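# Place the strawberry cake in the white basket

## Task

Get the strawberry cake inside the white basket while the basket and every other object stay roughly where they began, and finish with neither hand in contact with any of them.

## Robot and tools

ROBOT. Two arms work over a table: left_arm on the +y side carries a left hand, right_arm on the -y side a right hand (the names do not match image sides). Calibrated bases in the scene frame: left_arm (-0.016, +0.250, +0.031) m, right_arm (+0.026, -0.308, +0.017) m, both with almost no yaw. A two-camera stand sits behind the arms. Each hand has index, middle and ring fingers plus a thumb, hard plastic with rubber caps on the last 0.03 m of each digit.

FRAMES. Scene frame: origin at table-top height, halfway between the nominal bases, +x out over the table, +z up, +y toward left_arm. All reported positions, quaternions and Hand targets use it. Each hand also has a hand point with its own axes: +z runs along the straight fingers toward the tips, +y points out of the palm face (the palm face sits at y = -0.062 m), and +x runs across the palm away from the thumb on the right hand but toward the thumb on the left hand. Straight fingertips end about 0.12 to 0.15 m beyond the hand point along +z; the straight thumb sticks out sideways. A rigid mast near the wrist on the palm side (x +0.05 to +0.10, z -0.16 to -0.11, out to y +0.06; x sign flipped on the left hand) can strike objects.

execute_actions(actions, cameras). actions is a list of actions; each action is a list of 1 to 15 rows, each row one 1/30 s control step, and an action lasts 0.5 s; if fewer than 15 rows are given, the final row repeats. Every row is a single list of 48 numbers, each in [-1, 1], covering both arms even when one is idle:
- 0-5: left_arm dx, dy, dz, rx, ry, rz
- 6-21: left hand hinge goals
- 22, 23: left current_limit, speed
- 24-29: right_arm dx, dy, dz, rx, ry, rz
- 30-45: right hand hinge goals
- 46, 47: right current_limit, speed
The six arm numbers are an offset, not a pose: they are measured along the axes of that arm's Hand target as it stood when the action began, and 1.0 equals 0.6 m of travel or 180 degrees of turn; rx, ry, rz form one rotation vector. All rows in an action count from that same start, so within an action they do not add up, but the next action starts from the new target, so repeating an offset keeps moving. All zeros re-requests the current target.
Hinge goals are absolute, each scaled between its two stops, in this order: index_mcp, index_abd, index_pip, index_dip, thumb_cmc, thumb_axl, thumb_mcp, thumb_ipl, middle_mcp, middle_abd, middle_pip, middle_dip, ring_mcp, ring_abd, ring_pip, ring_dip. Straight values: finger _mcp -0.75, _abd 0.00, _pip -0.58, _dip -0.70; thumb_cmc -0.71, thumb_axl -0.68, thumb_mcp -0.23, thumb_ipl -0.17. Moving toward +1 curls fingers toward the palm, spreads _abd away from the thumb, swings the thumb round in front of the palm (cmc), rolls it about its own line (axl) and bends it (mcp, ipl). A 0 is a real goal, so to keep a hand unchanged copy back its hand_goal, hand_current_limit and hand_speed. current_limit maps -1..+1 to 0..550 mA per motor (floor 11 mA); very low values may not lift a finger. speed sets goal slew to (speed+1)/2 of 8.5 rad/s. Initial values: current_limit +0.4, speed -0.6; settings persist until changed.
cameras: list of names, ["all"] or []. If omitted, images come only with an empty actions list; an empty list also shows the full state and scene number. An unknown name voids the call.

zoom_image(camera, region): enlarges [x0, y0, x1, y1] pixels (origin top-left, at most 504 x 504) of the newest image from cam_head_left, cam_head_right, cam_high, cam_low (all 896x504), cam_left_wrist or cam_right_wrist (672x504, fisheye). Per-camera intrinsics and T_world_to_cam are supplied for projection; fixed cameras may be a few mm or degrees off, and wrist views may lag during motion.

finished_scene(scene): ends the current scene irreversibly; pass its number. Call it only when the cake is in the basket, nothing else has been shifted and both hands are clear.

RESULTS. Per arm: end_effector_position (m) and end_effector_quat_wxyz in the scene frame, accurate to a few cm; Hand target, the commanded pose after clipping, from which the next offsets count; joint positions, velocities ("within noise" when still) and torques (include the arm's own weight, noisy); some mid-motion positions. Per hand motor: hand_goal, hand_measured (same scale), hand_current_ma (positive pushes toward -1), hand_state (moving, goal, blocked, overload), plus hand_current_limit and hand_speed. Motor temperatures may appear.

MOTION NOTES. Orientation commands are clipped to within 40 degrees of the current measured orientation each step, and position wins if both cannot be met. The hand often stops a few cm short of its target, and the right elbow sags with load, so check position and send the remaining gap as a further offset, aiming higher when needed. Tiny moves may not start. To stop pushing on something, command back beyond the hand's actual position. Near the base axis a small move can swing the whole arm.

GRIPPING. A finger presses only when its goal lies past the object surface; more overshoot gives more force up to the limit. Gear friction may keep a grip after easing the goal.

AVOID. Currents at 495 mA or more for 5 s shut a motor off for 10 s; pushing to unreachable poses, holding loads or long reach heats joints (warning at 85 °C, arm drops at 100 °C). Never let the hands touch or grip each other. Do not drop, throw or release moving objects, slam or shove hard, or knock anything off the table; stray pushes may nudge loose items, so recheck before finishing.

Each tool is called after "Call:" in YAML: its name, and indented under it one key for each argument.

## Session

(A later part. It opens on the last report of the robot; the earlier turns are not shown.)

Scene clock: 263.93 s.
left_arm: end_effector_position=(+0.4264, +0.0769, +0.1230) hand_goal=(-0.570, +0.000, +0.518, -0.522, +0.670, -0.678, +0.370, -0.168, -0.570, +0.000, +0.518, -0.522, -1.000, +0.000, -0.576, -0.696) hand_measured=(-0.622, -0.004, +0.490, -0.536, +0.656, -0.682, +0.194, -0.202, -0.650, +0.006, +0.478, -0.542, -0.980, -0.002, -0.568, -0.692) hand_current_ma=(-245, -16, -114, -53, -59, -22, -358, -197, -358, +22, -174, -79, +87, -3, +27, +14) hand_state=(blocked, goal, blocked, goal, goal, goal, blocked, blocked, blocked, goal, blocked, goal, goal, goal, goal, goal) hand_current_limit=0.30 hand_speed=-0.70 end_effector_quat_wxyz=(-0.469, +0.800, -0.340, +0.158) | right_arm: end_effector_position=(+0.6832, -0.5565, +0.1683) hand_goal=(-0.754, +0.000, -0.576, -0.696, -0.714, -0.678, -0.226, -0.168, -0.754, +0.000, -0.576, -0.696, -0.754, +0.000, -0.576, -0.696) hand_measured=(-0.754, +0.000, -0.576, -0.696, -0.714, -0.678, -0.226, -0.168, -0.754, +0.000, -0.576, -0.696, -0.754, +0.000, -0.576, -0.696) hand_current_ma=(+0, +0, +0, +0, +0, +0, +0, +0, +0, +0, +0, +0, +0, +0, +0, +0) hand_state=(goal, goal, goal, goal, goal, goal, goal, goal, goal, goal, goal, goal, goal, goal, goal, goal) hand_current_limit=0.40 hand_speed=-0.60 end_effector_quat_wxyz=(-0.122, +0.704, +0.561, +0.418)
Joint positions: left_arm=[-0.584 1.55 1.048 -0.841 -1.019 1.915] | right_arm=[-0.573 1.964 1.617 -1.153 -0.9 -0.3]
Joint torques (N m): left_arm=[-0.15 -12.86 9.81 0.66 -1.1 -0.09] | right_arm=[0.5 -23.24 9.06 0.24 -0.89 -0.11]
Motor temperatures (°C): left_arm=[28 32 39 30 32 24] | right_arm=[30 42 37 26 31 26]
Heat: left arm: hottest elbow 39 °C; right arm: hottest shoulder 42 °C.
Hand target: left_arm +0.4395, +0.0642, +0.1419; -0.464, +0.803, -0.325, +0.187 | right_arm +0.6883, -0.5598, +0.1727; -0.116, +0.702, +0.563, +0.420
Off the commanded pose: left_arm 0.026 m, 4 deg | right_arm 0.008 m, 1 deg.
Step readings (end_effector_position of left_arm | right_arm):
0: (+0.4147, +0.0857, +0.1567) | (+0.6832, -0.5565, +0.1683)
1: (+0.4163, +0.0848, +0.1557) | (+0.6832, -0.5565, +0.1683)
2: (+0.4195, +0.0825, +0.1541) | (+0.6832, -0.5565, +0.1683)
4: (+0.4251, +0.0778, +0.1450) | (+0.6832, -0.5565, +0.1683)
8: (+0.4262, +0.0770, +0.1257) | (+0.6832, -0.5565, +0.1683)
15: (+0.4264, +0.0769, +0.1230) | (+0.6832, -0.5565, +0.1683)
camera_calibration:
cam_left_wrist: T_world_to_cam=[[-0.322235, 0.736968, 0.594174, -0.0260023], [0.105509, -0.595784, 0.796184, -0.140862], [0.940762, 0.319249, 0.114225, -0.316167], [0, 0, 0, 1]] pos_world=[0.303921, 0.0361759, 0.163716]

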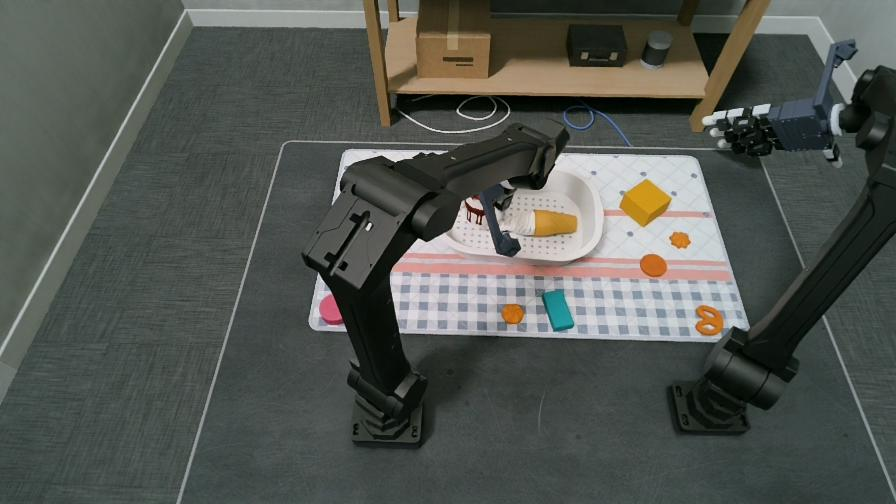

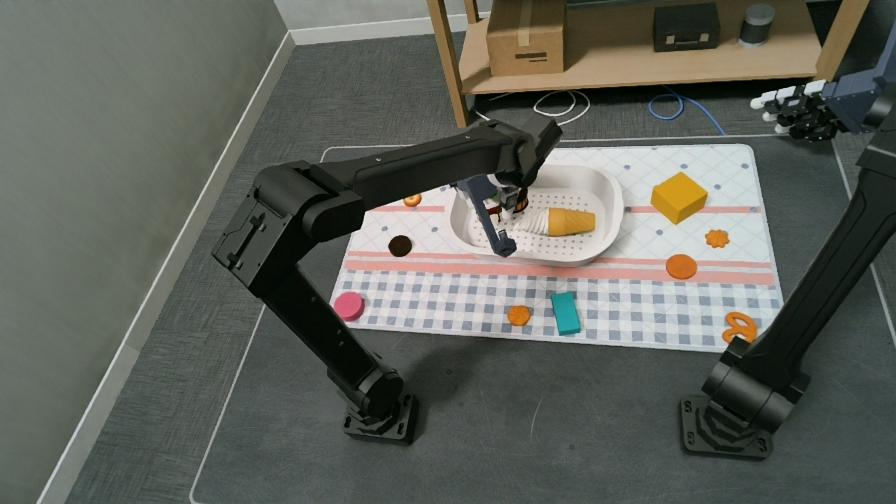

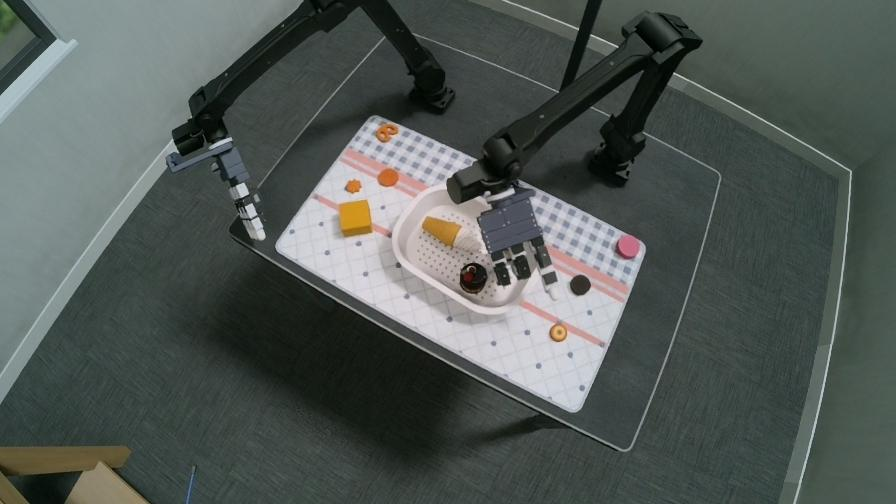

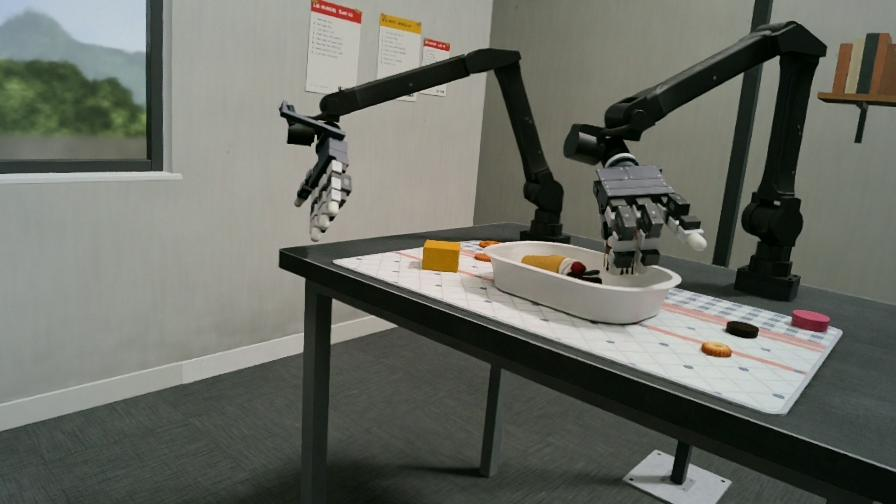

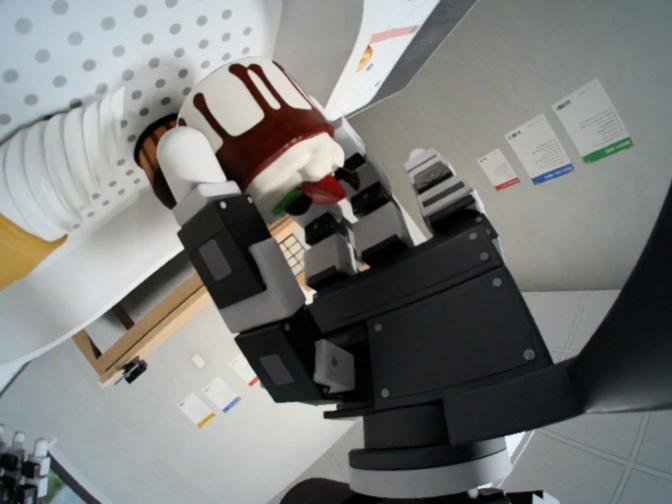

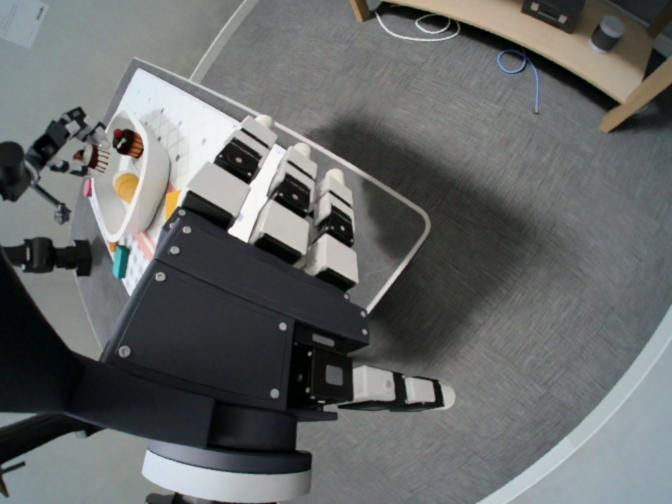

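Call:
execute_actions:
  actions:
    - [[-0.0212,0.059,0.0478,0,0,0,-0.57,0,0.518,-0.522,0.671,-0.678,0.37,-0.168,-0.57,0,0.518,-0.522,-1,0,-0.576,-0.696,0.3,-0.7,0,0,0,0,0,0,-0.754,0,-0.576,-0.696,-0.714,-0.678,-0.226,-0.168,-0.754,0,-0.576,-0.696,-0.754,0,-0.576,-0.696,0.4,-0.6]]
  cameras: ["all"]

Call:
zoom_image:
  camera: "cam_head_right"
  region: [420, 130, 640, 280]

Call:
zoom_image:
  camera: "cam_low"
  region: [480, 120, 720, 340]

Call:
zoom_image:
  camera: "cam_high"
  region: [370, 150, 600, 330]

Scene clock: 274.63 s.
left_arm: end_effector_position=(+0.4316, +0.0756, +0.0940) hand_goal=(-0.570, +0.000, +0.518, -0.522, +0.670, -0.678, +0.370, -0.168, -0.570, +0.000, +0.518, -0.522, -1.000, +0.000, -0.576, -0.696) hand_measured=(-0.622, -0.004, +0.490, -0.536, +0.656, -0.682, +0.194, -0.202, -0.650, +0.008, +0.478, -0.542, -0.984, +0.000, -0.570, -0.692) hand_current_ma=(-245, -16, -114, -53, -59, -22, -358, -197, -358, +23, -175, -79, +74, -3, +23, +13) hand_state=(blocked, goal, blocked, goal, goal, goal, blocked, blocked, blocked, goal, blocked, goal, goal, goal, goal, goal) hand_current_limit=0.30 hand_speed=-0.70 end_effector_quat_wxyz=(-0.464, +0.802, -0.330, +0.182) | right_arm: end_effector_position=(+0.6832, -0.5565, +0.1683) hand_goal=(-0.754, +0.000, -0.576, -0.696, -0.714, -0.678, -0.226, -0.168, -0.754, +0.000, -0.576, -0.696, -0.754, +0.000, -0.576, -0.696) hand_measured=(-0.754, +0.000, -0.576, -0.696, -0.714, -0.678, -0.226, -0.168, -0.754, +0.000, -0.576, -0.696, -0.754, +0.000, -0.576, -0.696) hand_current_ma=(+0, +0, +0, +0, +0, +0, +0, +0, +0, +0, +0, +0, +0, +0, +0, +0) hand_state=(goal, goal, goal, goal, goal, goal, goal, goal, goal, goal, goal, goal, goal, goal, goal, goal) hand_current_limit=0.40 hand_speed=-0.60 end_effector_quat_wxyz=(-0.122, +0.704, +0.561, +0.418)
Joint positions: left_arm=[-0.579 1.574 0.979 -0.677 -1.016 1.934] | right_arm=[-0.573 1.964 1.617 -1.153 -0.9 -0.3]
Joint torques (N m): left_arm=[1.03 -12.1 6.99 0.84 -0.98 0.11] | right_arm=[0.09 -23.47 9.06 0.29 -0.92 -0.1]
Heat: left arm: hottest elbow 39 °C; right arm: hottest shoulder 42 °C.
Hand target: left_arm +0.4355, +0.0781, +0.0970; -0.464, +0.803, -0.325, +0.187 | right_arm +0.6883, -0.5598, +0.1727; -0.116, +0.702, +0.563, +0.420
Off the commanded pose: left_arm 0.005 m, 1 deg | right_arm 0.008 m, 1 deg.
Step readings (end_effector_position of left_arm | right_arm):
0: (+0.4264, +0.0769, +0.1230) | (+0.6832, -0.5565, +0.1683)
1: (+0.4275, +0.0764, +0.1208) | (+0.6832, -0.5565, +0.1683)
2: (+0.4315, +0.0744, +0.1184) | (+0.6832, -0.5565, +0.1683)
4: (+0.4337, +0.0738, +0.1096) | (+0.6832, -0.5565, +0.1683)
8: (+0.4305, +0.0759, +0.0953) | (+0.6832, -0.5565, +0.1683)
15: (+0.4317, +0.0755, +0.0940) | (+0.6832, -0.5565, +0.1683)
camera_calibration:
cam_left_wrist: T_world_to_cam=[[-0.343824, 0.756483, 0.556344, 0.0052008], [0.0658566, -0.571579, 0.8179, -0.105868], [0.936722, 0.317852, 0.146703, -0.318516], [0, 0, 0, 1]] pos_world=[0.307121, 0.0367946, 0.130423]

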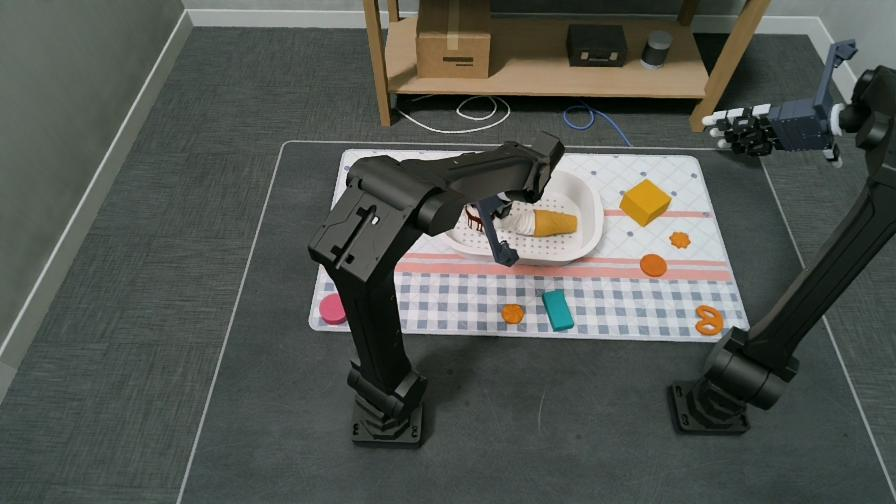

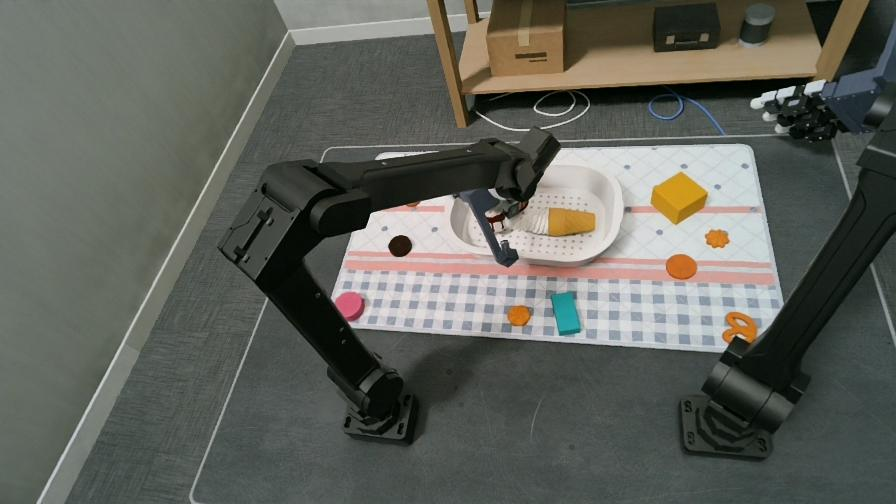

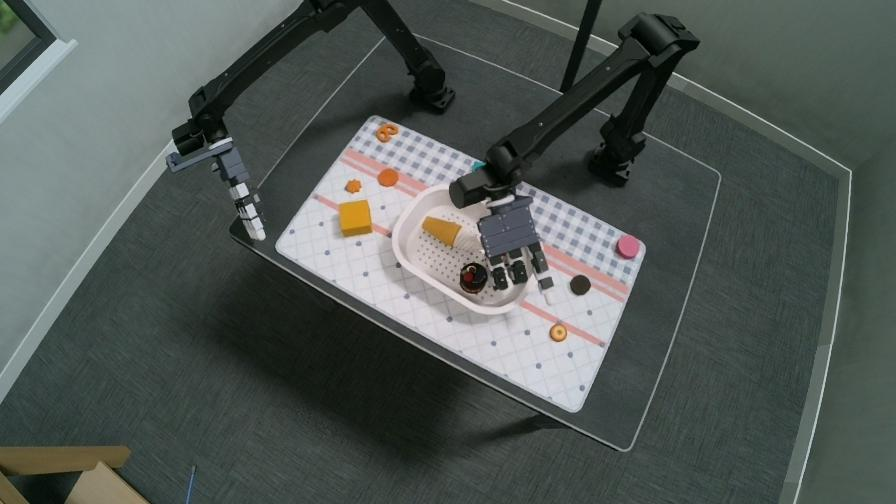

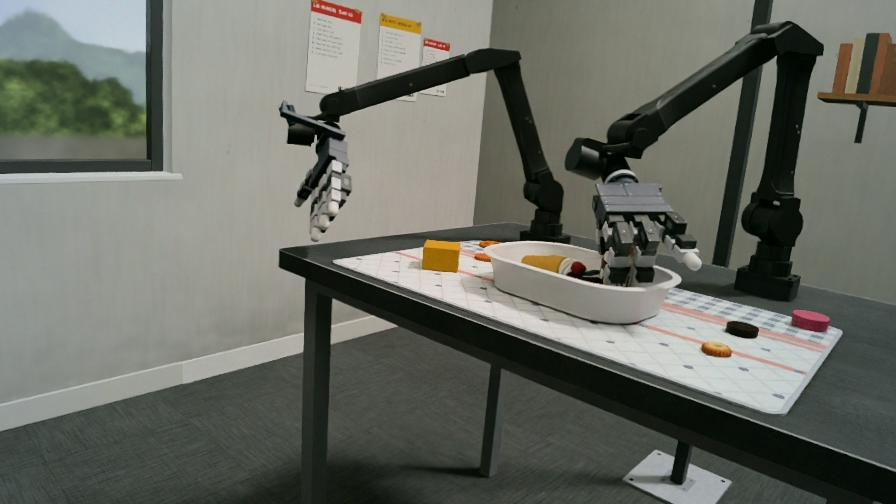

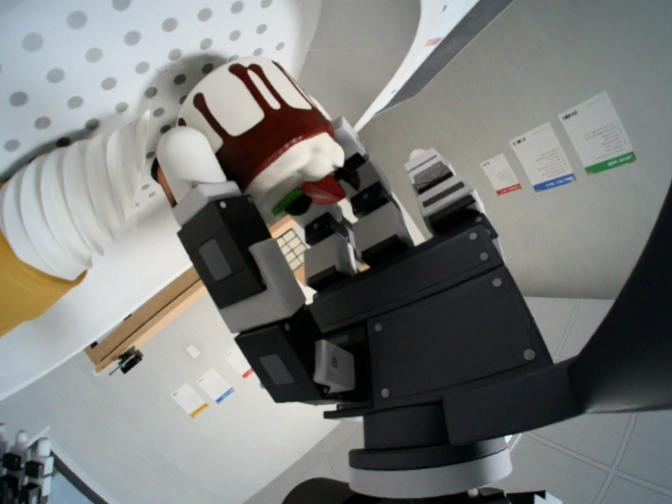

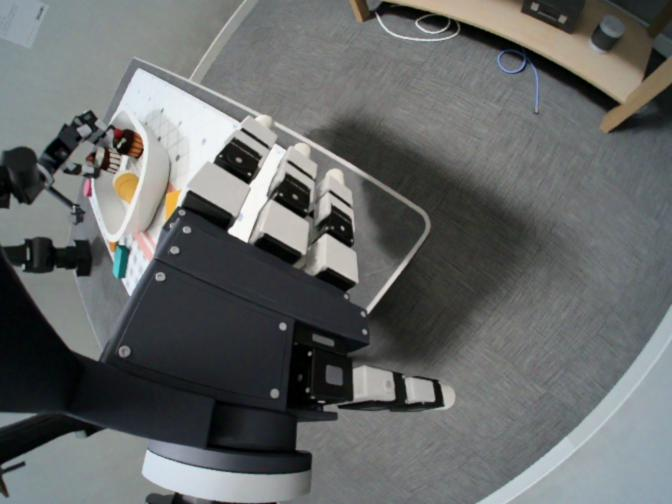

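Scaled by 2.291 from the camera's 896x504 image, which has a finer 1280x720 frame.

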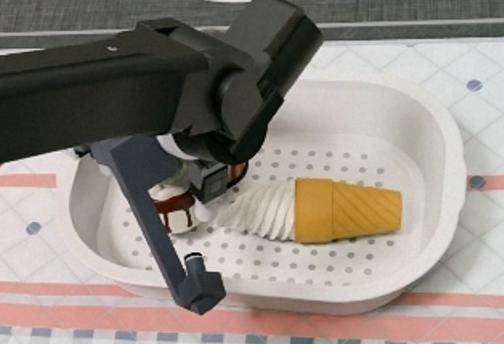

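Scaled by 2.100 from the camera's 896x504 image, which has a finer 1280x720 frame.

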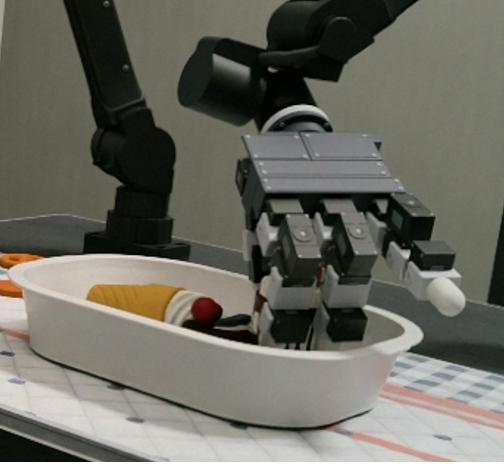

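Scaled by 2.191 from the camera's 896x504 image, which has a finer 1280x720 frame.

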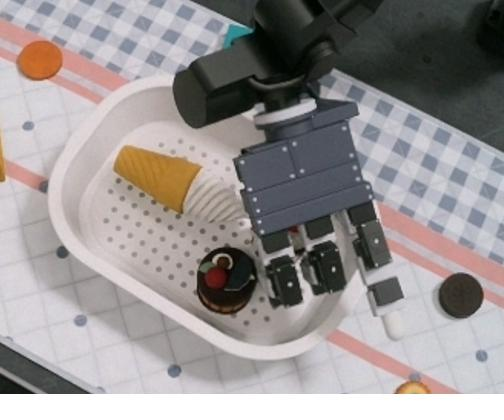

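Call:
execute_actions:
  actions:
    - [[-0.0283,0.0037,0.0103,0,0,0,-0.57,0,0.518,-0.522,0.671,-0.678,0.37,-0.168,-0.57,0,0.518,-0.522,-1,0,-0.576,-0.696,0.3,-0.7,0,0,0,0,0,0,-0.754,0,-0.576,-0.696,-0.714,-0.678,-0.226,-0.168,-0.754,0,-0.576,-0.696,-0.754,0,-0.576,-0.696,0.4,-0.6]]
  cameras: ["all"]

Call:
zoom_image:
  camera: "cam_head_right"
  region: [420, 130, 640, 280]

Call:
zoom_image:
  camera: "cam_high"
  region: [370, 150, 600, 330]

Call:
zoom_image:
  camera: "cam_head_left"
  region: [420, 130, 640, 280]

Scene clock: 279.13 s.
left_arm: end_effector_position=(+0.4231, +0.0892, +0.0851) hand_goal=(-0.570, +0.000, +0.518, -0.522, +0.670, -0.678, +0.370, -0.168, -0.570, +0.000, +0.518, -0.522, -1.000, +0.000, -0.576, -0.696) hand_measured=(-0.622, -0.004, +0.490, -0.536, +0.656, -0.682, +0.194, -0.202, -0.648, +0.006, +0.478, -0.542, -0.984, +0.000, -0.570, -0.692) hand_current_ma=(-245, -16, -114, -53, -61, -23, -358, -197, -358, +16, -175, -84, +73, -3, +22, +13) hand_state=(blocked, goal, blocked, goal, goal, goal, blocked, blocked, blocked, goal, blocked, blocked, goal, goal, goal, goal) hand_current_limit=0.30 hand_speed=-0.70 end_effector_quat_wxyz=(-0.464, +0.802, -0.332, +0.179) | right_arm: end_effector_position=(+0.6832, -0.5565, +0.1683) hand_goal=(-0.754, +0.000, -0.576, -0.696, -0.714, -0.678, -0.226, -0.168, -0.754, +0.000, -0.576, -0.696, -0.754, +0.000, -0.576, -0.696) hand_measured=(-0.754, +0.000, -0.576, -0.696, -0.714, -0.678, -0.226, -0.168, -0.754, +0.000, -0.576, -0.696, -0.754, +0.000, -0.576, -0.696) hand_current_ma=(+0, +0, +0, +0, +0, +0, +0, +0, +0, +0, +0, +0, +0, +0, +0, +0) hand_state=(goal, goal, goal, goal, goal, goal, goal, goal, goal, goal, goal, goal, goal, goal, goal, goal) hand_current_limit=0.40 hand_speed=-0.60 end_effector_quat_wxyz=(-0.122, +0.704, +0.561, +0.418)
Joint positions: left_arm=[-0.563 1.554 0.926 -0.625 -1.01 1.965] | right_arm=[-0.573 1.964 1.617 -1.153 -0.9 -0.3]
Joint torques (N m): left_arm=[1.14 -12.57 6.54 0.87 -0.98 0.13] | right_arm=[0.15 -23.94 8.99 0.24 -0.86 -0.11]
Heat: left arm: hottest elbow 38 °C; right arm: hottest shoulder 42 °C.
Hand target: left_arm +0.4262, +0.0930, +0.0920; -0.464, +0.803, -0.325, +0.187 | right_arm +0.6883, -0.5598, +0.1727; -0.116, +0.702, +0.563, +0.420
Off the commanded pose: left_arm 0.008 m, 1 deg | right_arm 0.008 m, 1 deg.
Step readings (end_effector_position of left_arm | right_arm):
0: (+0.4316, +0.0756, +0.0940) | (+0.6832, -0.5565, +0.1683)
1: (+0.4309, +0.0765, +0.0927) | (+0.6832, -0.5565, +0.1683)
2: (+0.4306, +0.0771, +0.0919) | (+0.6832, -0.5565, +0.1683)
4: (+0.4254, +0.0837, +0.0876) | (+0.6832, -0.5565, +0.1683)
8: (+0.4228, +0.0892, +0.0850) | (+0.6832, -0.5565, +0.1683)
15: (+0.4231, +0.0892, +0.0851) | (+0.6832, -0.5565, +0.1683)
camera_calibration:
cam_left_wrist: T_world_to_cam=[[-0.339657, 0.75512, 0.560738, -0.00501661], [0.0704351, -0.574086, 0.81576, -0.0918631], [0.937908, 0.316574, 0.141806, -0.313507], [0, 0, 0, 1]] pos_world=[0.298807, 0.050299, 0.122208]

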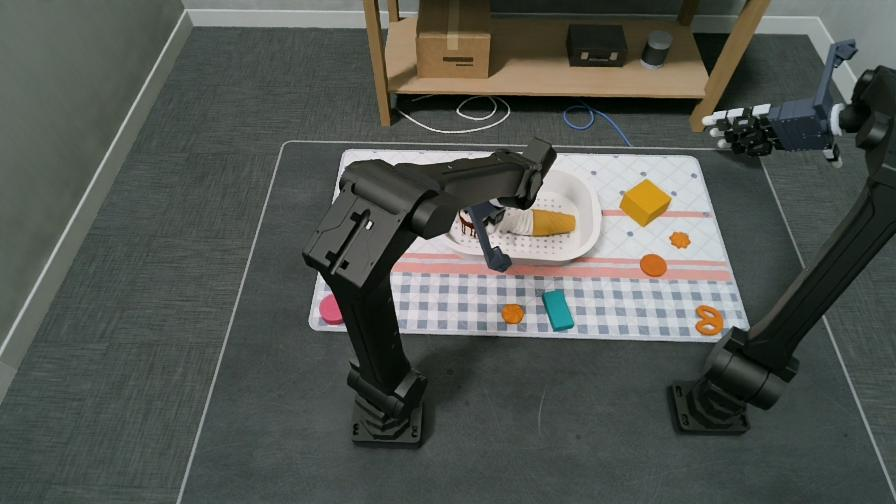

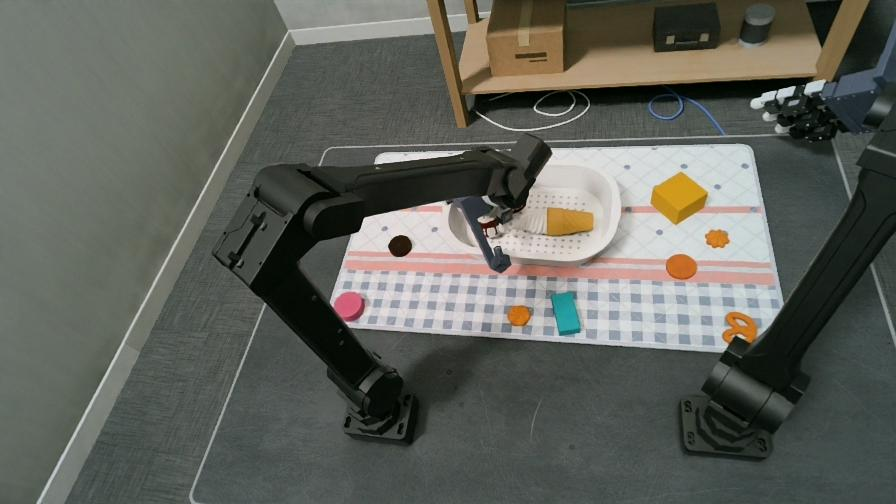

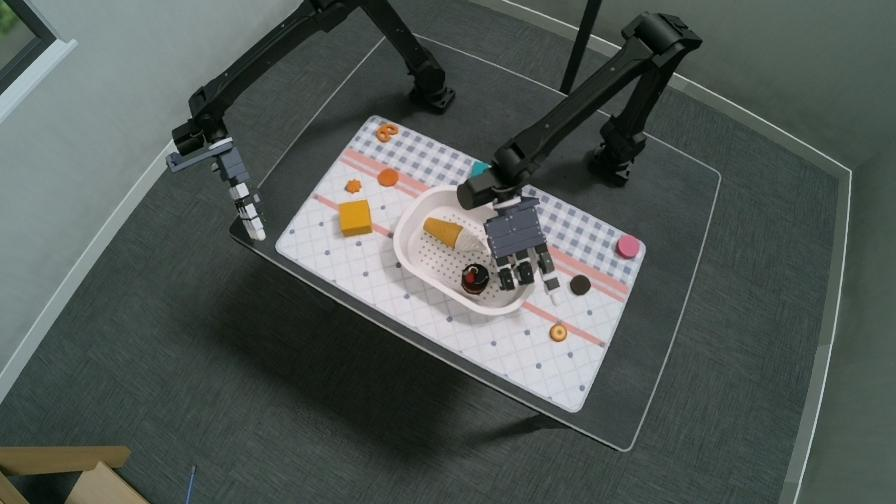

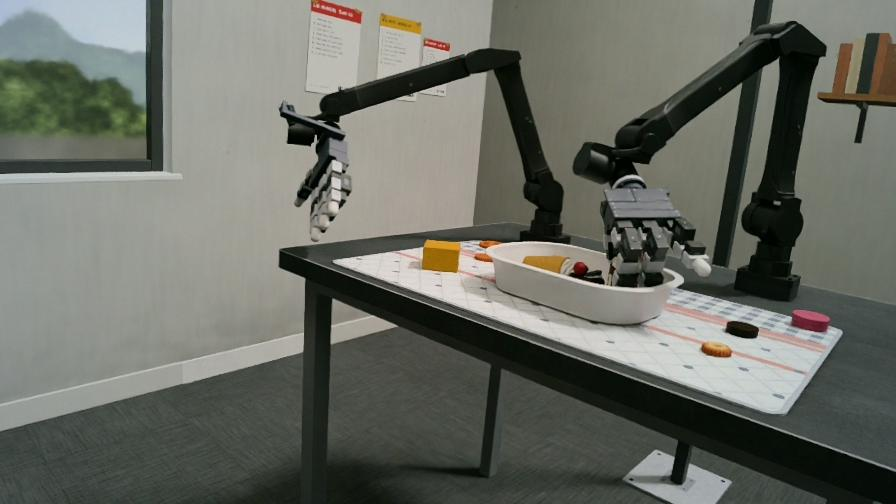

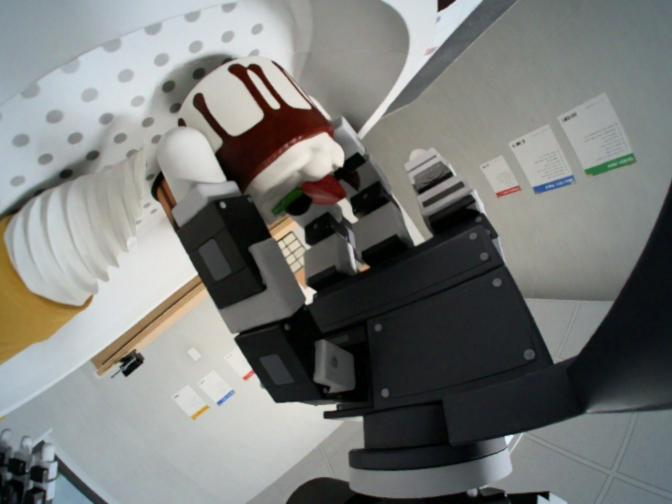

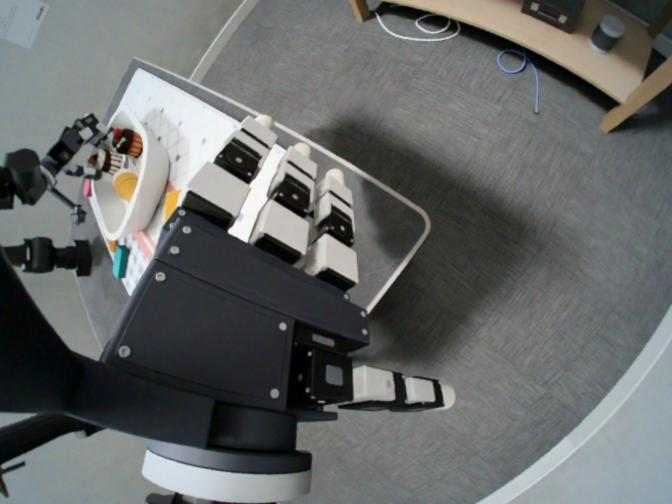

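Scaled by 2.291 from the camera's 896x504 image, which has a finer 1280x720 frame.

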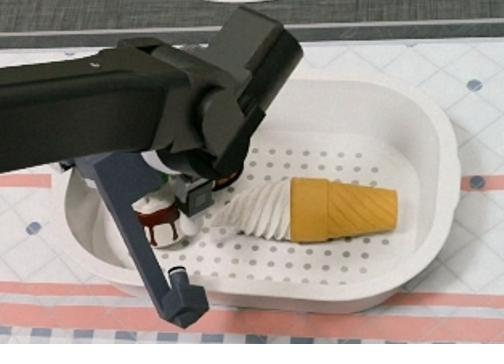

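Scaled by 2.191 from the camera's 896x504 image, which has a finer 1280x720 frame.

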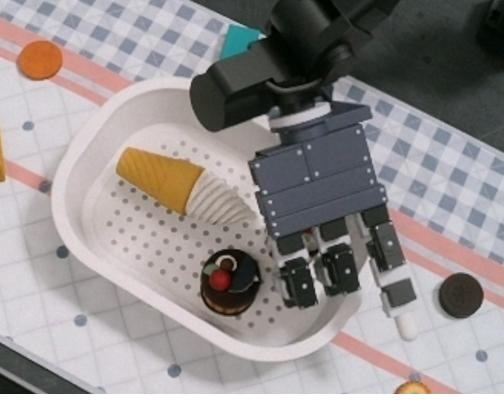

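Scaled by 2.291 from the camera's 896x504 image, which has a finer 1280x720 frame.

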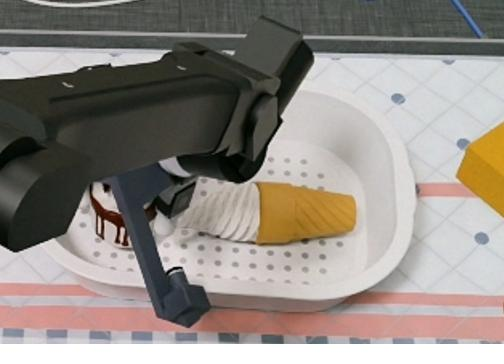

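Call:
execute_actions:
  actions:
    - [[0.006,-0.0062,0.0057,0,0,0,-0.57,0,0.518,-0.522,0.671,-0.678,0.37,-0.168,-0.57,0,0.518,-0.522,-1,0,-0.576,-0.696,0.3,-0.7,0,0,0,0,0,0,-0.754,0,-0.576,-0.696,-0.714,-0.678,-0.226,-0.168,-0.754,0,-0.576,-0.696,-0.754,0,-0.576,-0.696,0.4,-0.6]]
    - [[0,0.0361,0.0208,0,0,0,-0.57,0,0.518,-0.522,0.671,-0.678,0.37,-0.168,-0.57,0,0.518,-0.522,-1,0,-0.576,-0.696,0.3,-0.7,0,0,0,0,0,0,-0.754,0,-0.576,-0.696,-0.714,-0.678,-0.226,-0.168,-0.754,0,-0.576,-0.696,-0.754,0,-0.576,-0.696,0.4,-0.6]]
  cameras: ["cam_head_left","cam_head_right","cam_high","cam_low","cam_left_wrist"]

Call:
zoom_image:
  camera: "cam_head_right"
  region: [420, 130, 640, 280]

Call:
zoom_image:
  camera: "cam_low"
  region: [560, 180, 720, 340]

Call:
zoom_image:
  camera: "cam_high"
  region: [370, 150, 600, 330]

Scene clock: 300.17 s.
left_arm: end_effector_position=(+0.4316, +0.0872, +0.0717) hand_goal=(-0.570, +0.000, +0.518, -0.522, +0.670, -0.678, +0.370, -0.168, -0.570, +0.000, +0.518, -0.522, -1.000, +0.000, -0.576, -0.696) hand_measured=(-0.622, -0.004, +0.490, -0.536, +0.654, -0.684, +0.194, -0.202, -0.646, +0.006, +0.478, -0.544, -0.984, +0.000, -0.570, -0.692) hand_current_ma=(-245, -16, -114, -53, -65, -25, -358, -197, -358, +18, -175, -89, +72, -2, +22, +13) hand_state=(blocked, goal, blocked, goal, goal, goal, blocked, blocked, blocked, goal, blocked, blocked, goal, goal, goal, goal) hand_current_limit=0.30 hand_speed=-0.70 end_effector_quat_wxyz=(-0.461, +0.803, -0.326, +0.191) | right_arm: end_effector_position=(+0.6832, -0.5565, +0.1683) hand_goal=(-0.754, +0.000, -0.576, -0.696, -0.714, -0.678, -0.226, -0.168, -0.754, +0.000, -0.576, -0.696, -0.754, +0.000, -0.576, -0.696) hand_measured=(-0.754, +0.000, -0.576, -0.696, -0.714, -0.678, -0.226, -0.168, -0.754, +0.000, -0.576, -0.696, -0.754, +0.000, -0.576, -0.696) hand_current_ma=(+0, +0, +0, +0, +0, +0, +0, +0, +0, +0, +0, +0, +0, +0, +0, +0) hand_state=(goal, goal, goal, goal, goal, goal, goal, goal, goal, goal, goal, goal, goal, goal, goal, goal) hand_current_limit=0.40 hand_speed=-0.60 end_effector_quat_wxyz=(-0.122, +0.704, +0.561, +0.418)
Joint positions: left_arm=[-0.555 1.584 0.912 -0.542 -1.005 1.981] | right_arm=[-0.573 1.964 1.617 -1.153 -0.9 -0.3]
Joint torques (N m): left_arm=[1.26 -11.22 6.11 0.88 -1.03 0.12] | right_arm=[0.03 -23.65 9.25 0.29 -0.88 -0.11]
Heat: left arm: hottest elbow 37 °C; right arm: hottest shoulder 42 °C.
Hand target: left_arm +0.4321, +0.0938, +0.0685; -0.464, +0.803, -0.325, +0.187 | right_arm +0.6883, -0.5598, +0.1727; -0.116, +0.702, +0.563, +0.420
Off the commanded pose: left_arm 0.007 m, 1 deg | right_arm 0.008 m, 1 deg.
Step readings (end_effector_position of left_arm | right_arm):
0: (+0.4231, +0.0892, +0.0851) | (+0.6832, -0.5565, +0.1683)
1: (+0.4232, +0.0893, +0.0851) | (+0.6832, -0.5565, +0.1683)
2: (+0.4235, +0.0892, +0.0851) | (+0.6832, -0.5565, +0.1683)
4: (+0.4243, +0.0898, +0.0851) | (+0.6832, -0.5565, +0.1683)
8: (+0.4247, +0.0901, +0.0851) | (+0.6832, -0.5565, +0.1683)
15: (+0.4246, +0.0902, +0.0851) | (+0.6832, -0.5565, +0.1683)
16: (+0.4254, +0.0896, +0.0843) | (+0.6832, -0.5565, +0.1683)
17: (+0.4278, +0.0884, +0.0834) | (+0.6832, -0.5565, +0.1683)
19: (+0.4304, +0.0877, +0.0788) | (+0.6832, -0.5565, +0.1683)
23: (+0.4314, +0.0873, +0.0721) | (+0.6832, -0.5565, +0.1683)
30: (+0.4316, +0.0872, +0.0717) | (+0.6832, -0.5565, +0.1683)
camera_calibration:
cam_left_wrist: T_world_to_cam=[[-0.349577, 0.763995, 0.542317, 0.0117062], [0.052419, -0.561981, 0.825487, -0.0765695], [0.93544, 0.316999, 0.156408, -0.319043], [0, 0, 0, 1]] pos_world=[0.306551, 0.0491623, 0.10676]
Images, in order (width x height): cam_head_left 896x504, cam_head_right 896x504, cam_high 896x504, cam_low 896x504, cam_left_wrist 672x504.

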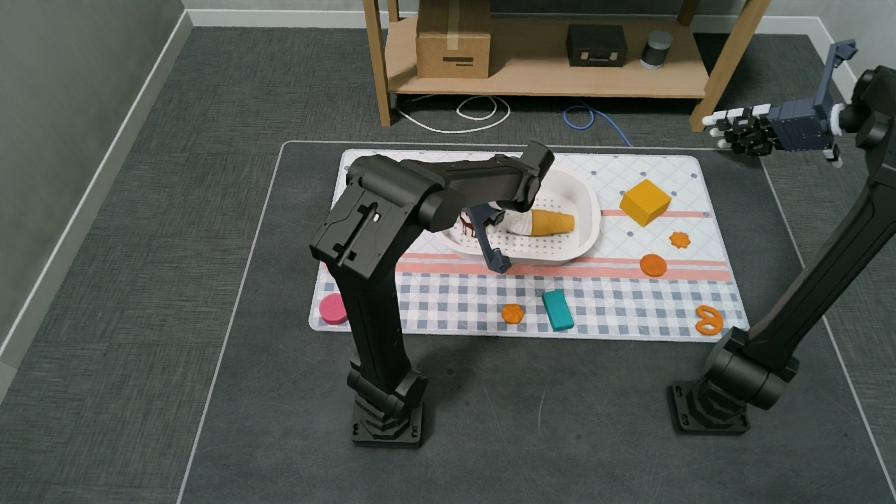

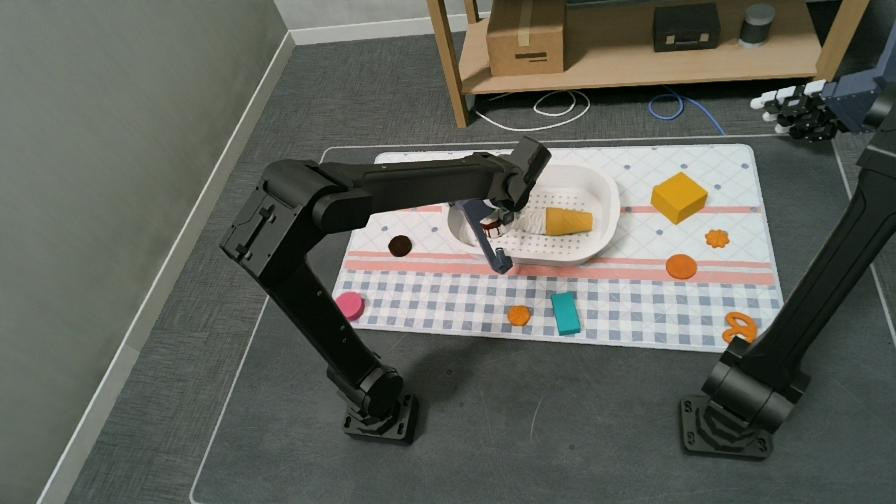

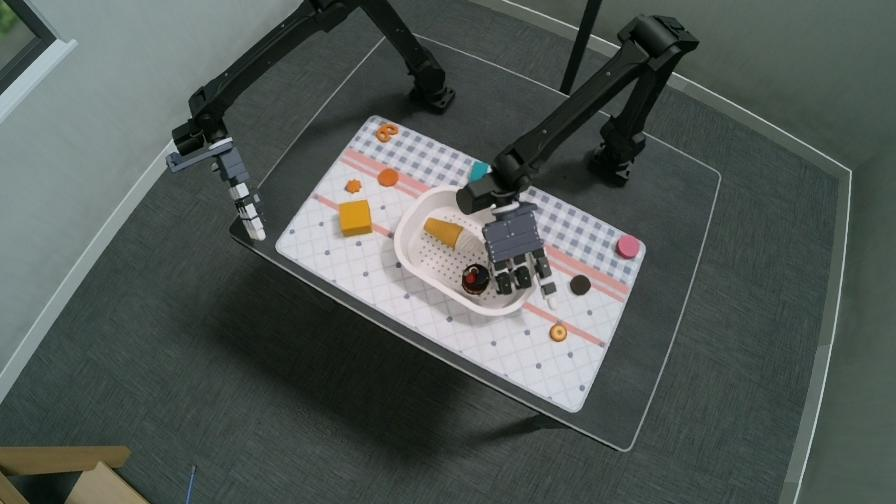

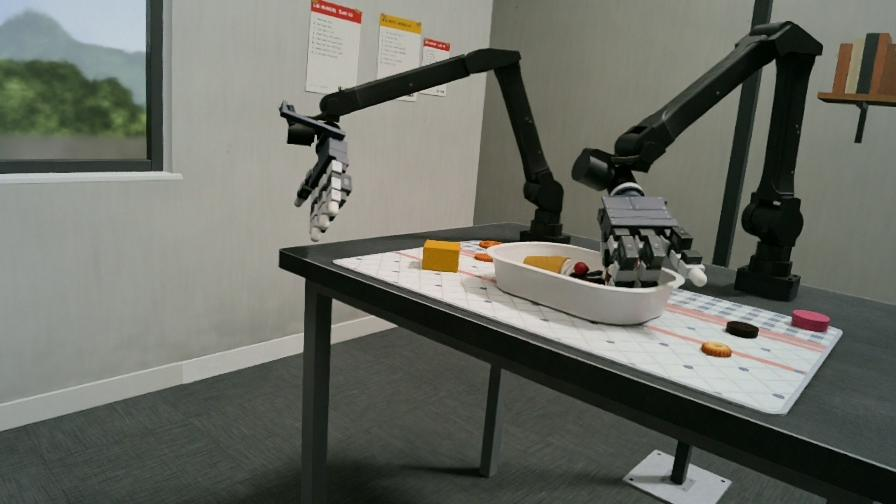

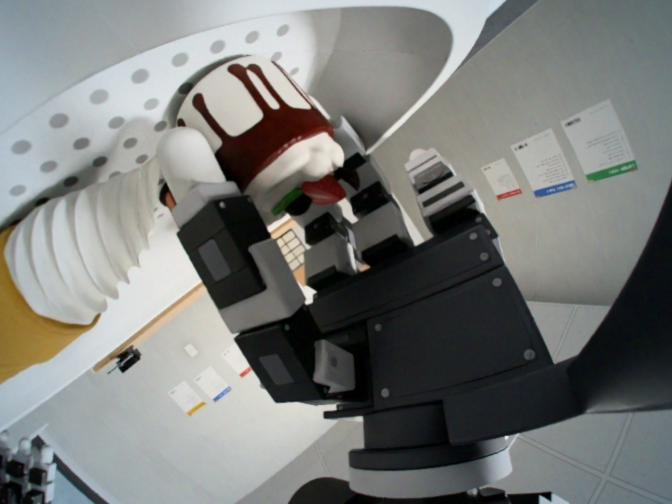

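Scaled by 2.291 from the camera's 896x504 image, which has a finer 1280x720 frame.

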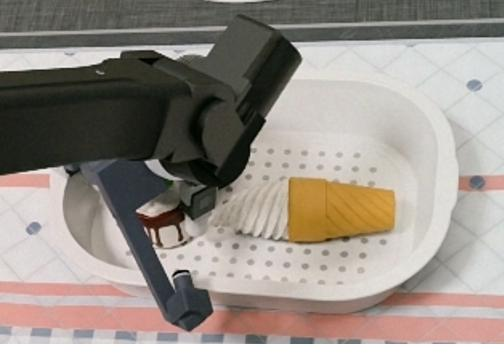

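Scaled by 3.150 from the camera's 896x504 image, which has a finer 1280x720 frame.

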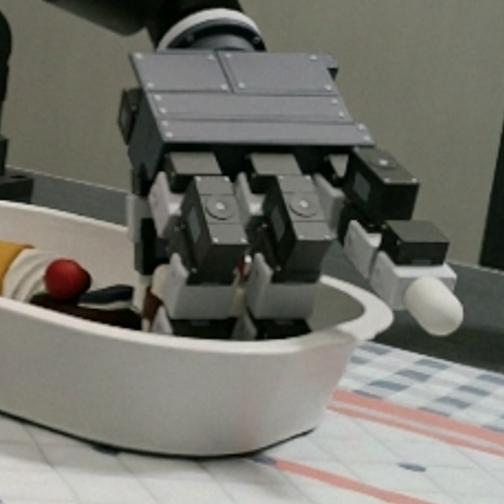

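Scaled by 2.191 from the camera's 896x504 image, which has a finer 1280x720 frame.

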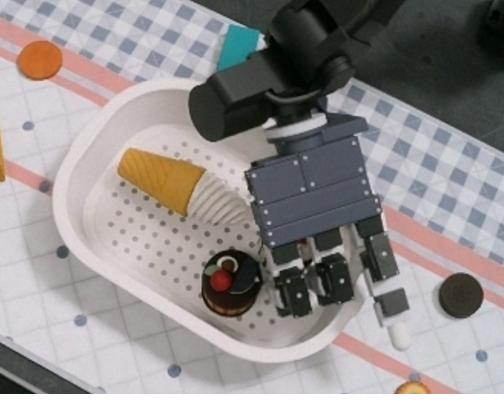

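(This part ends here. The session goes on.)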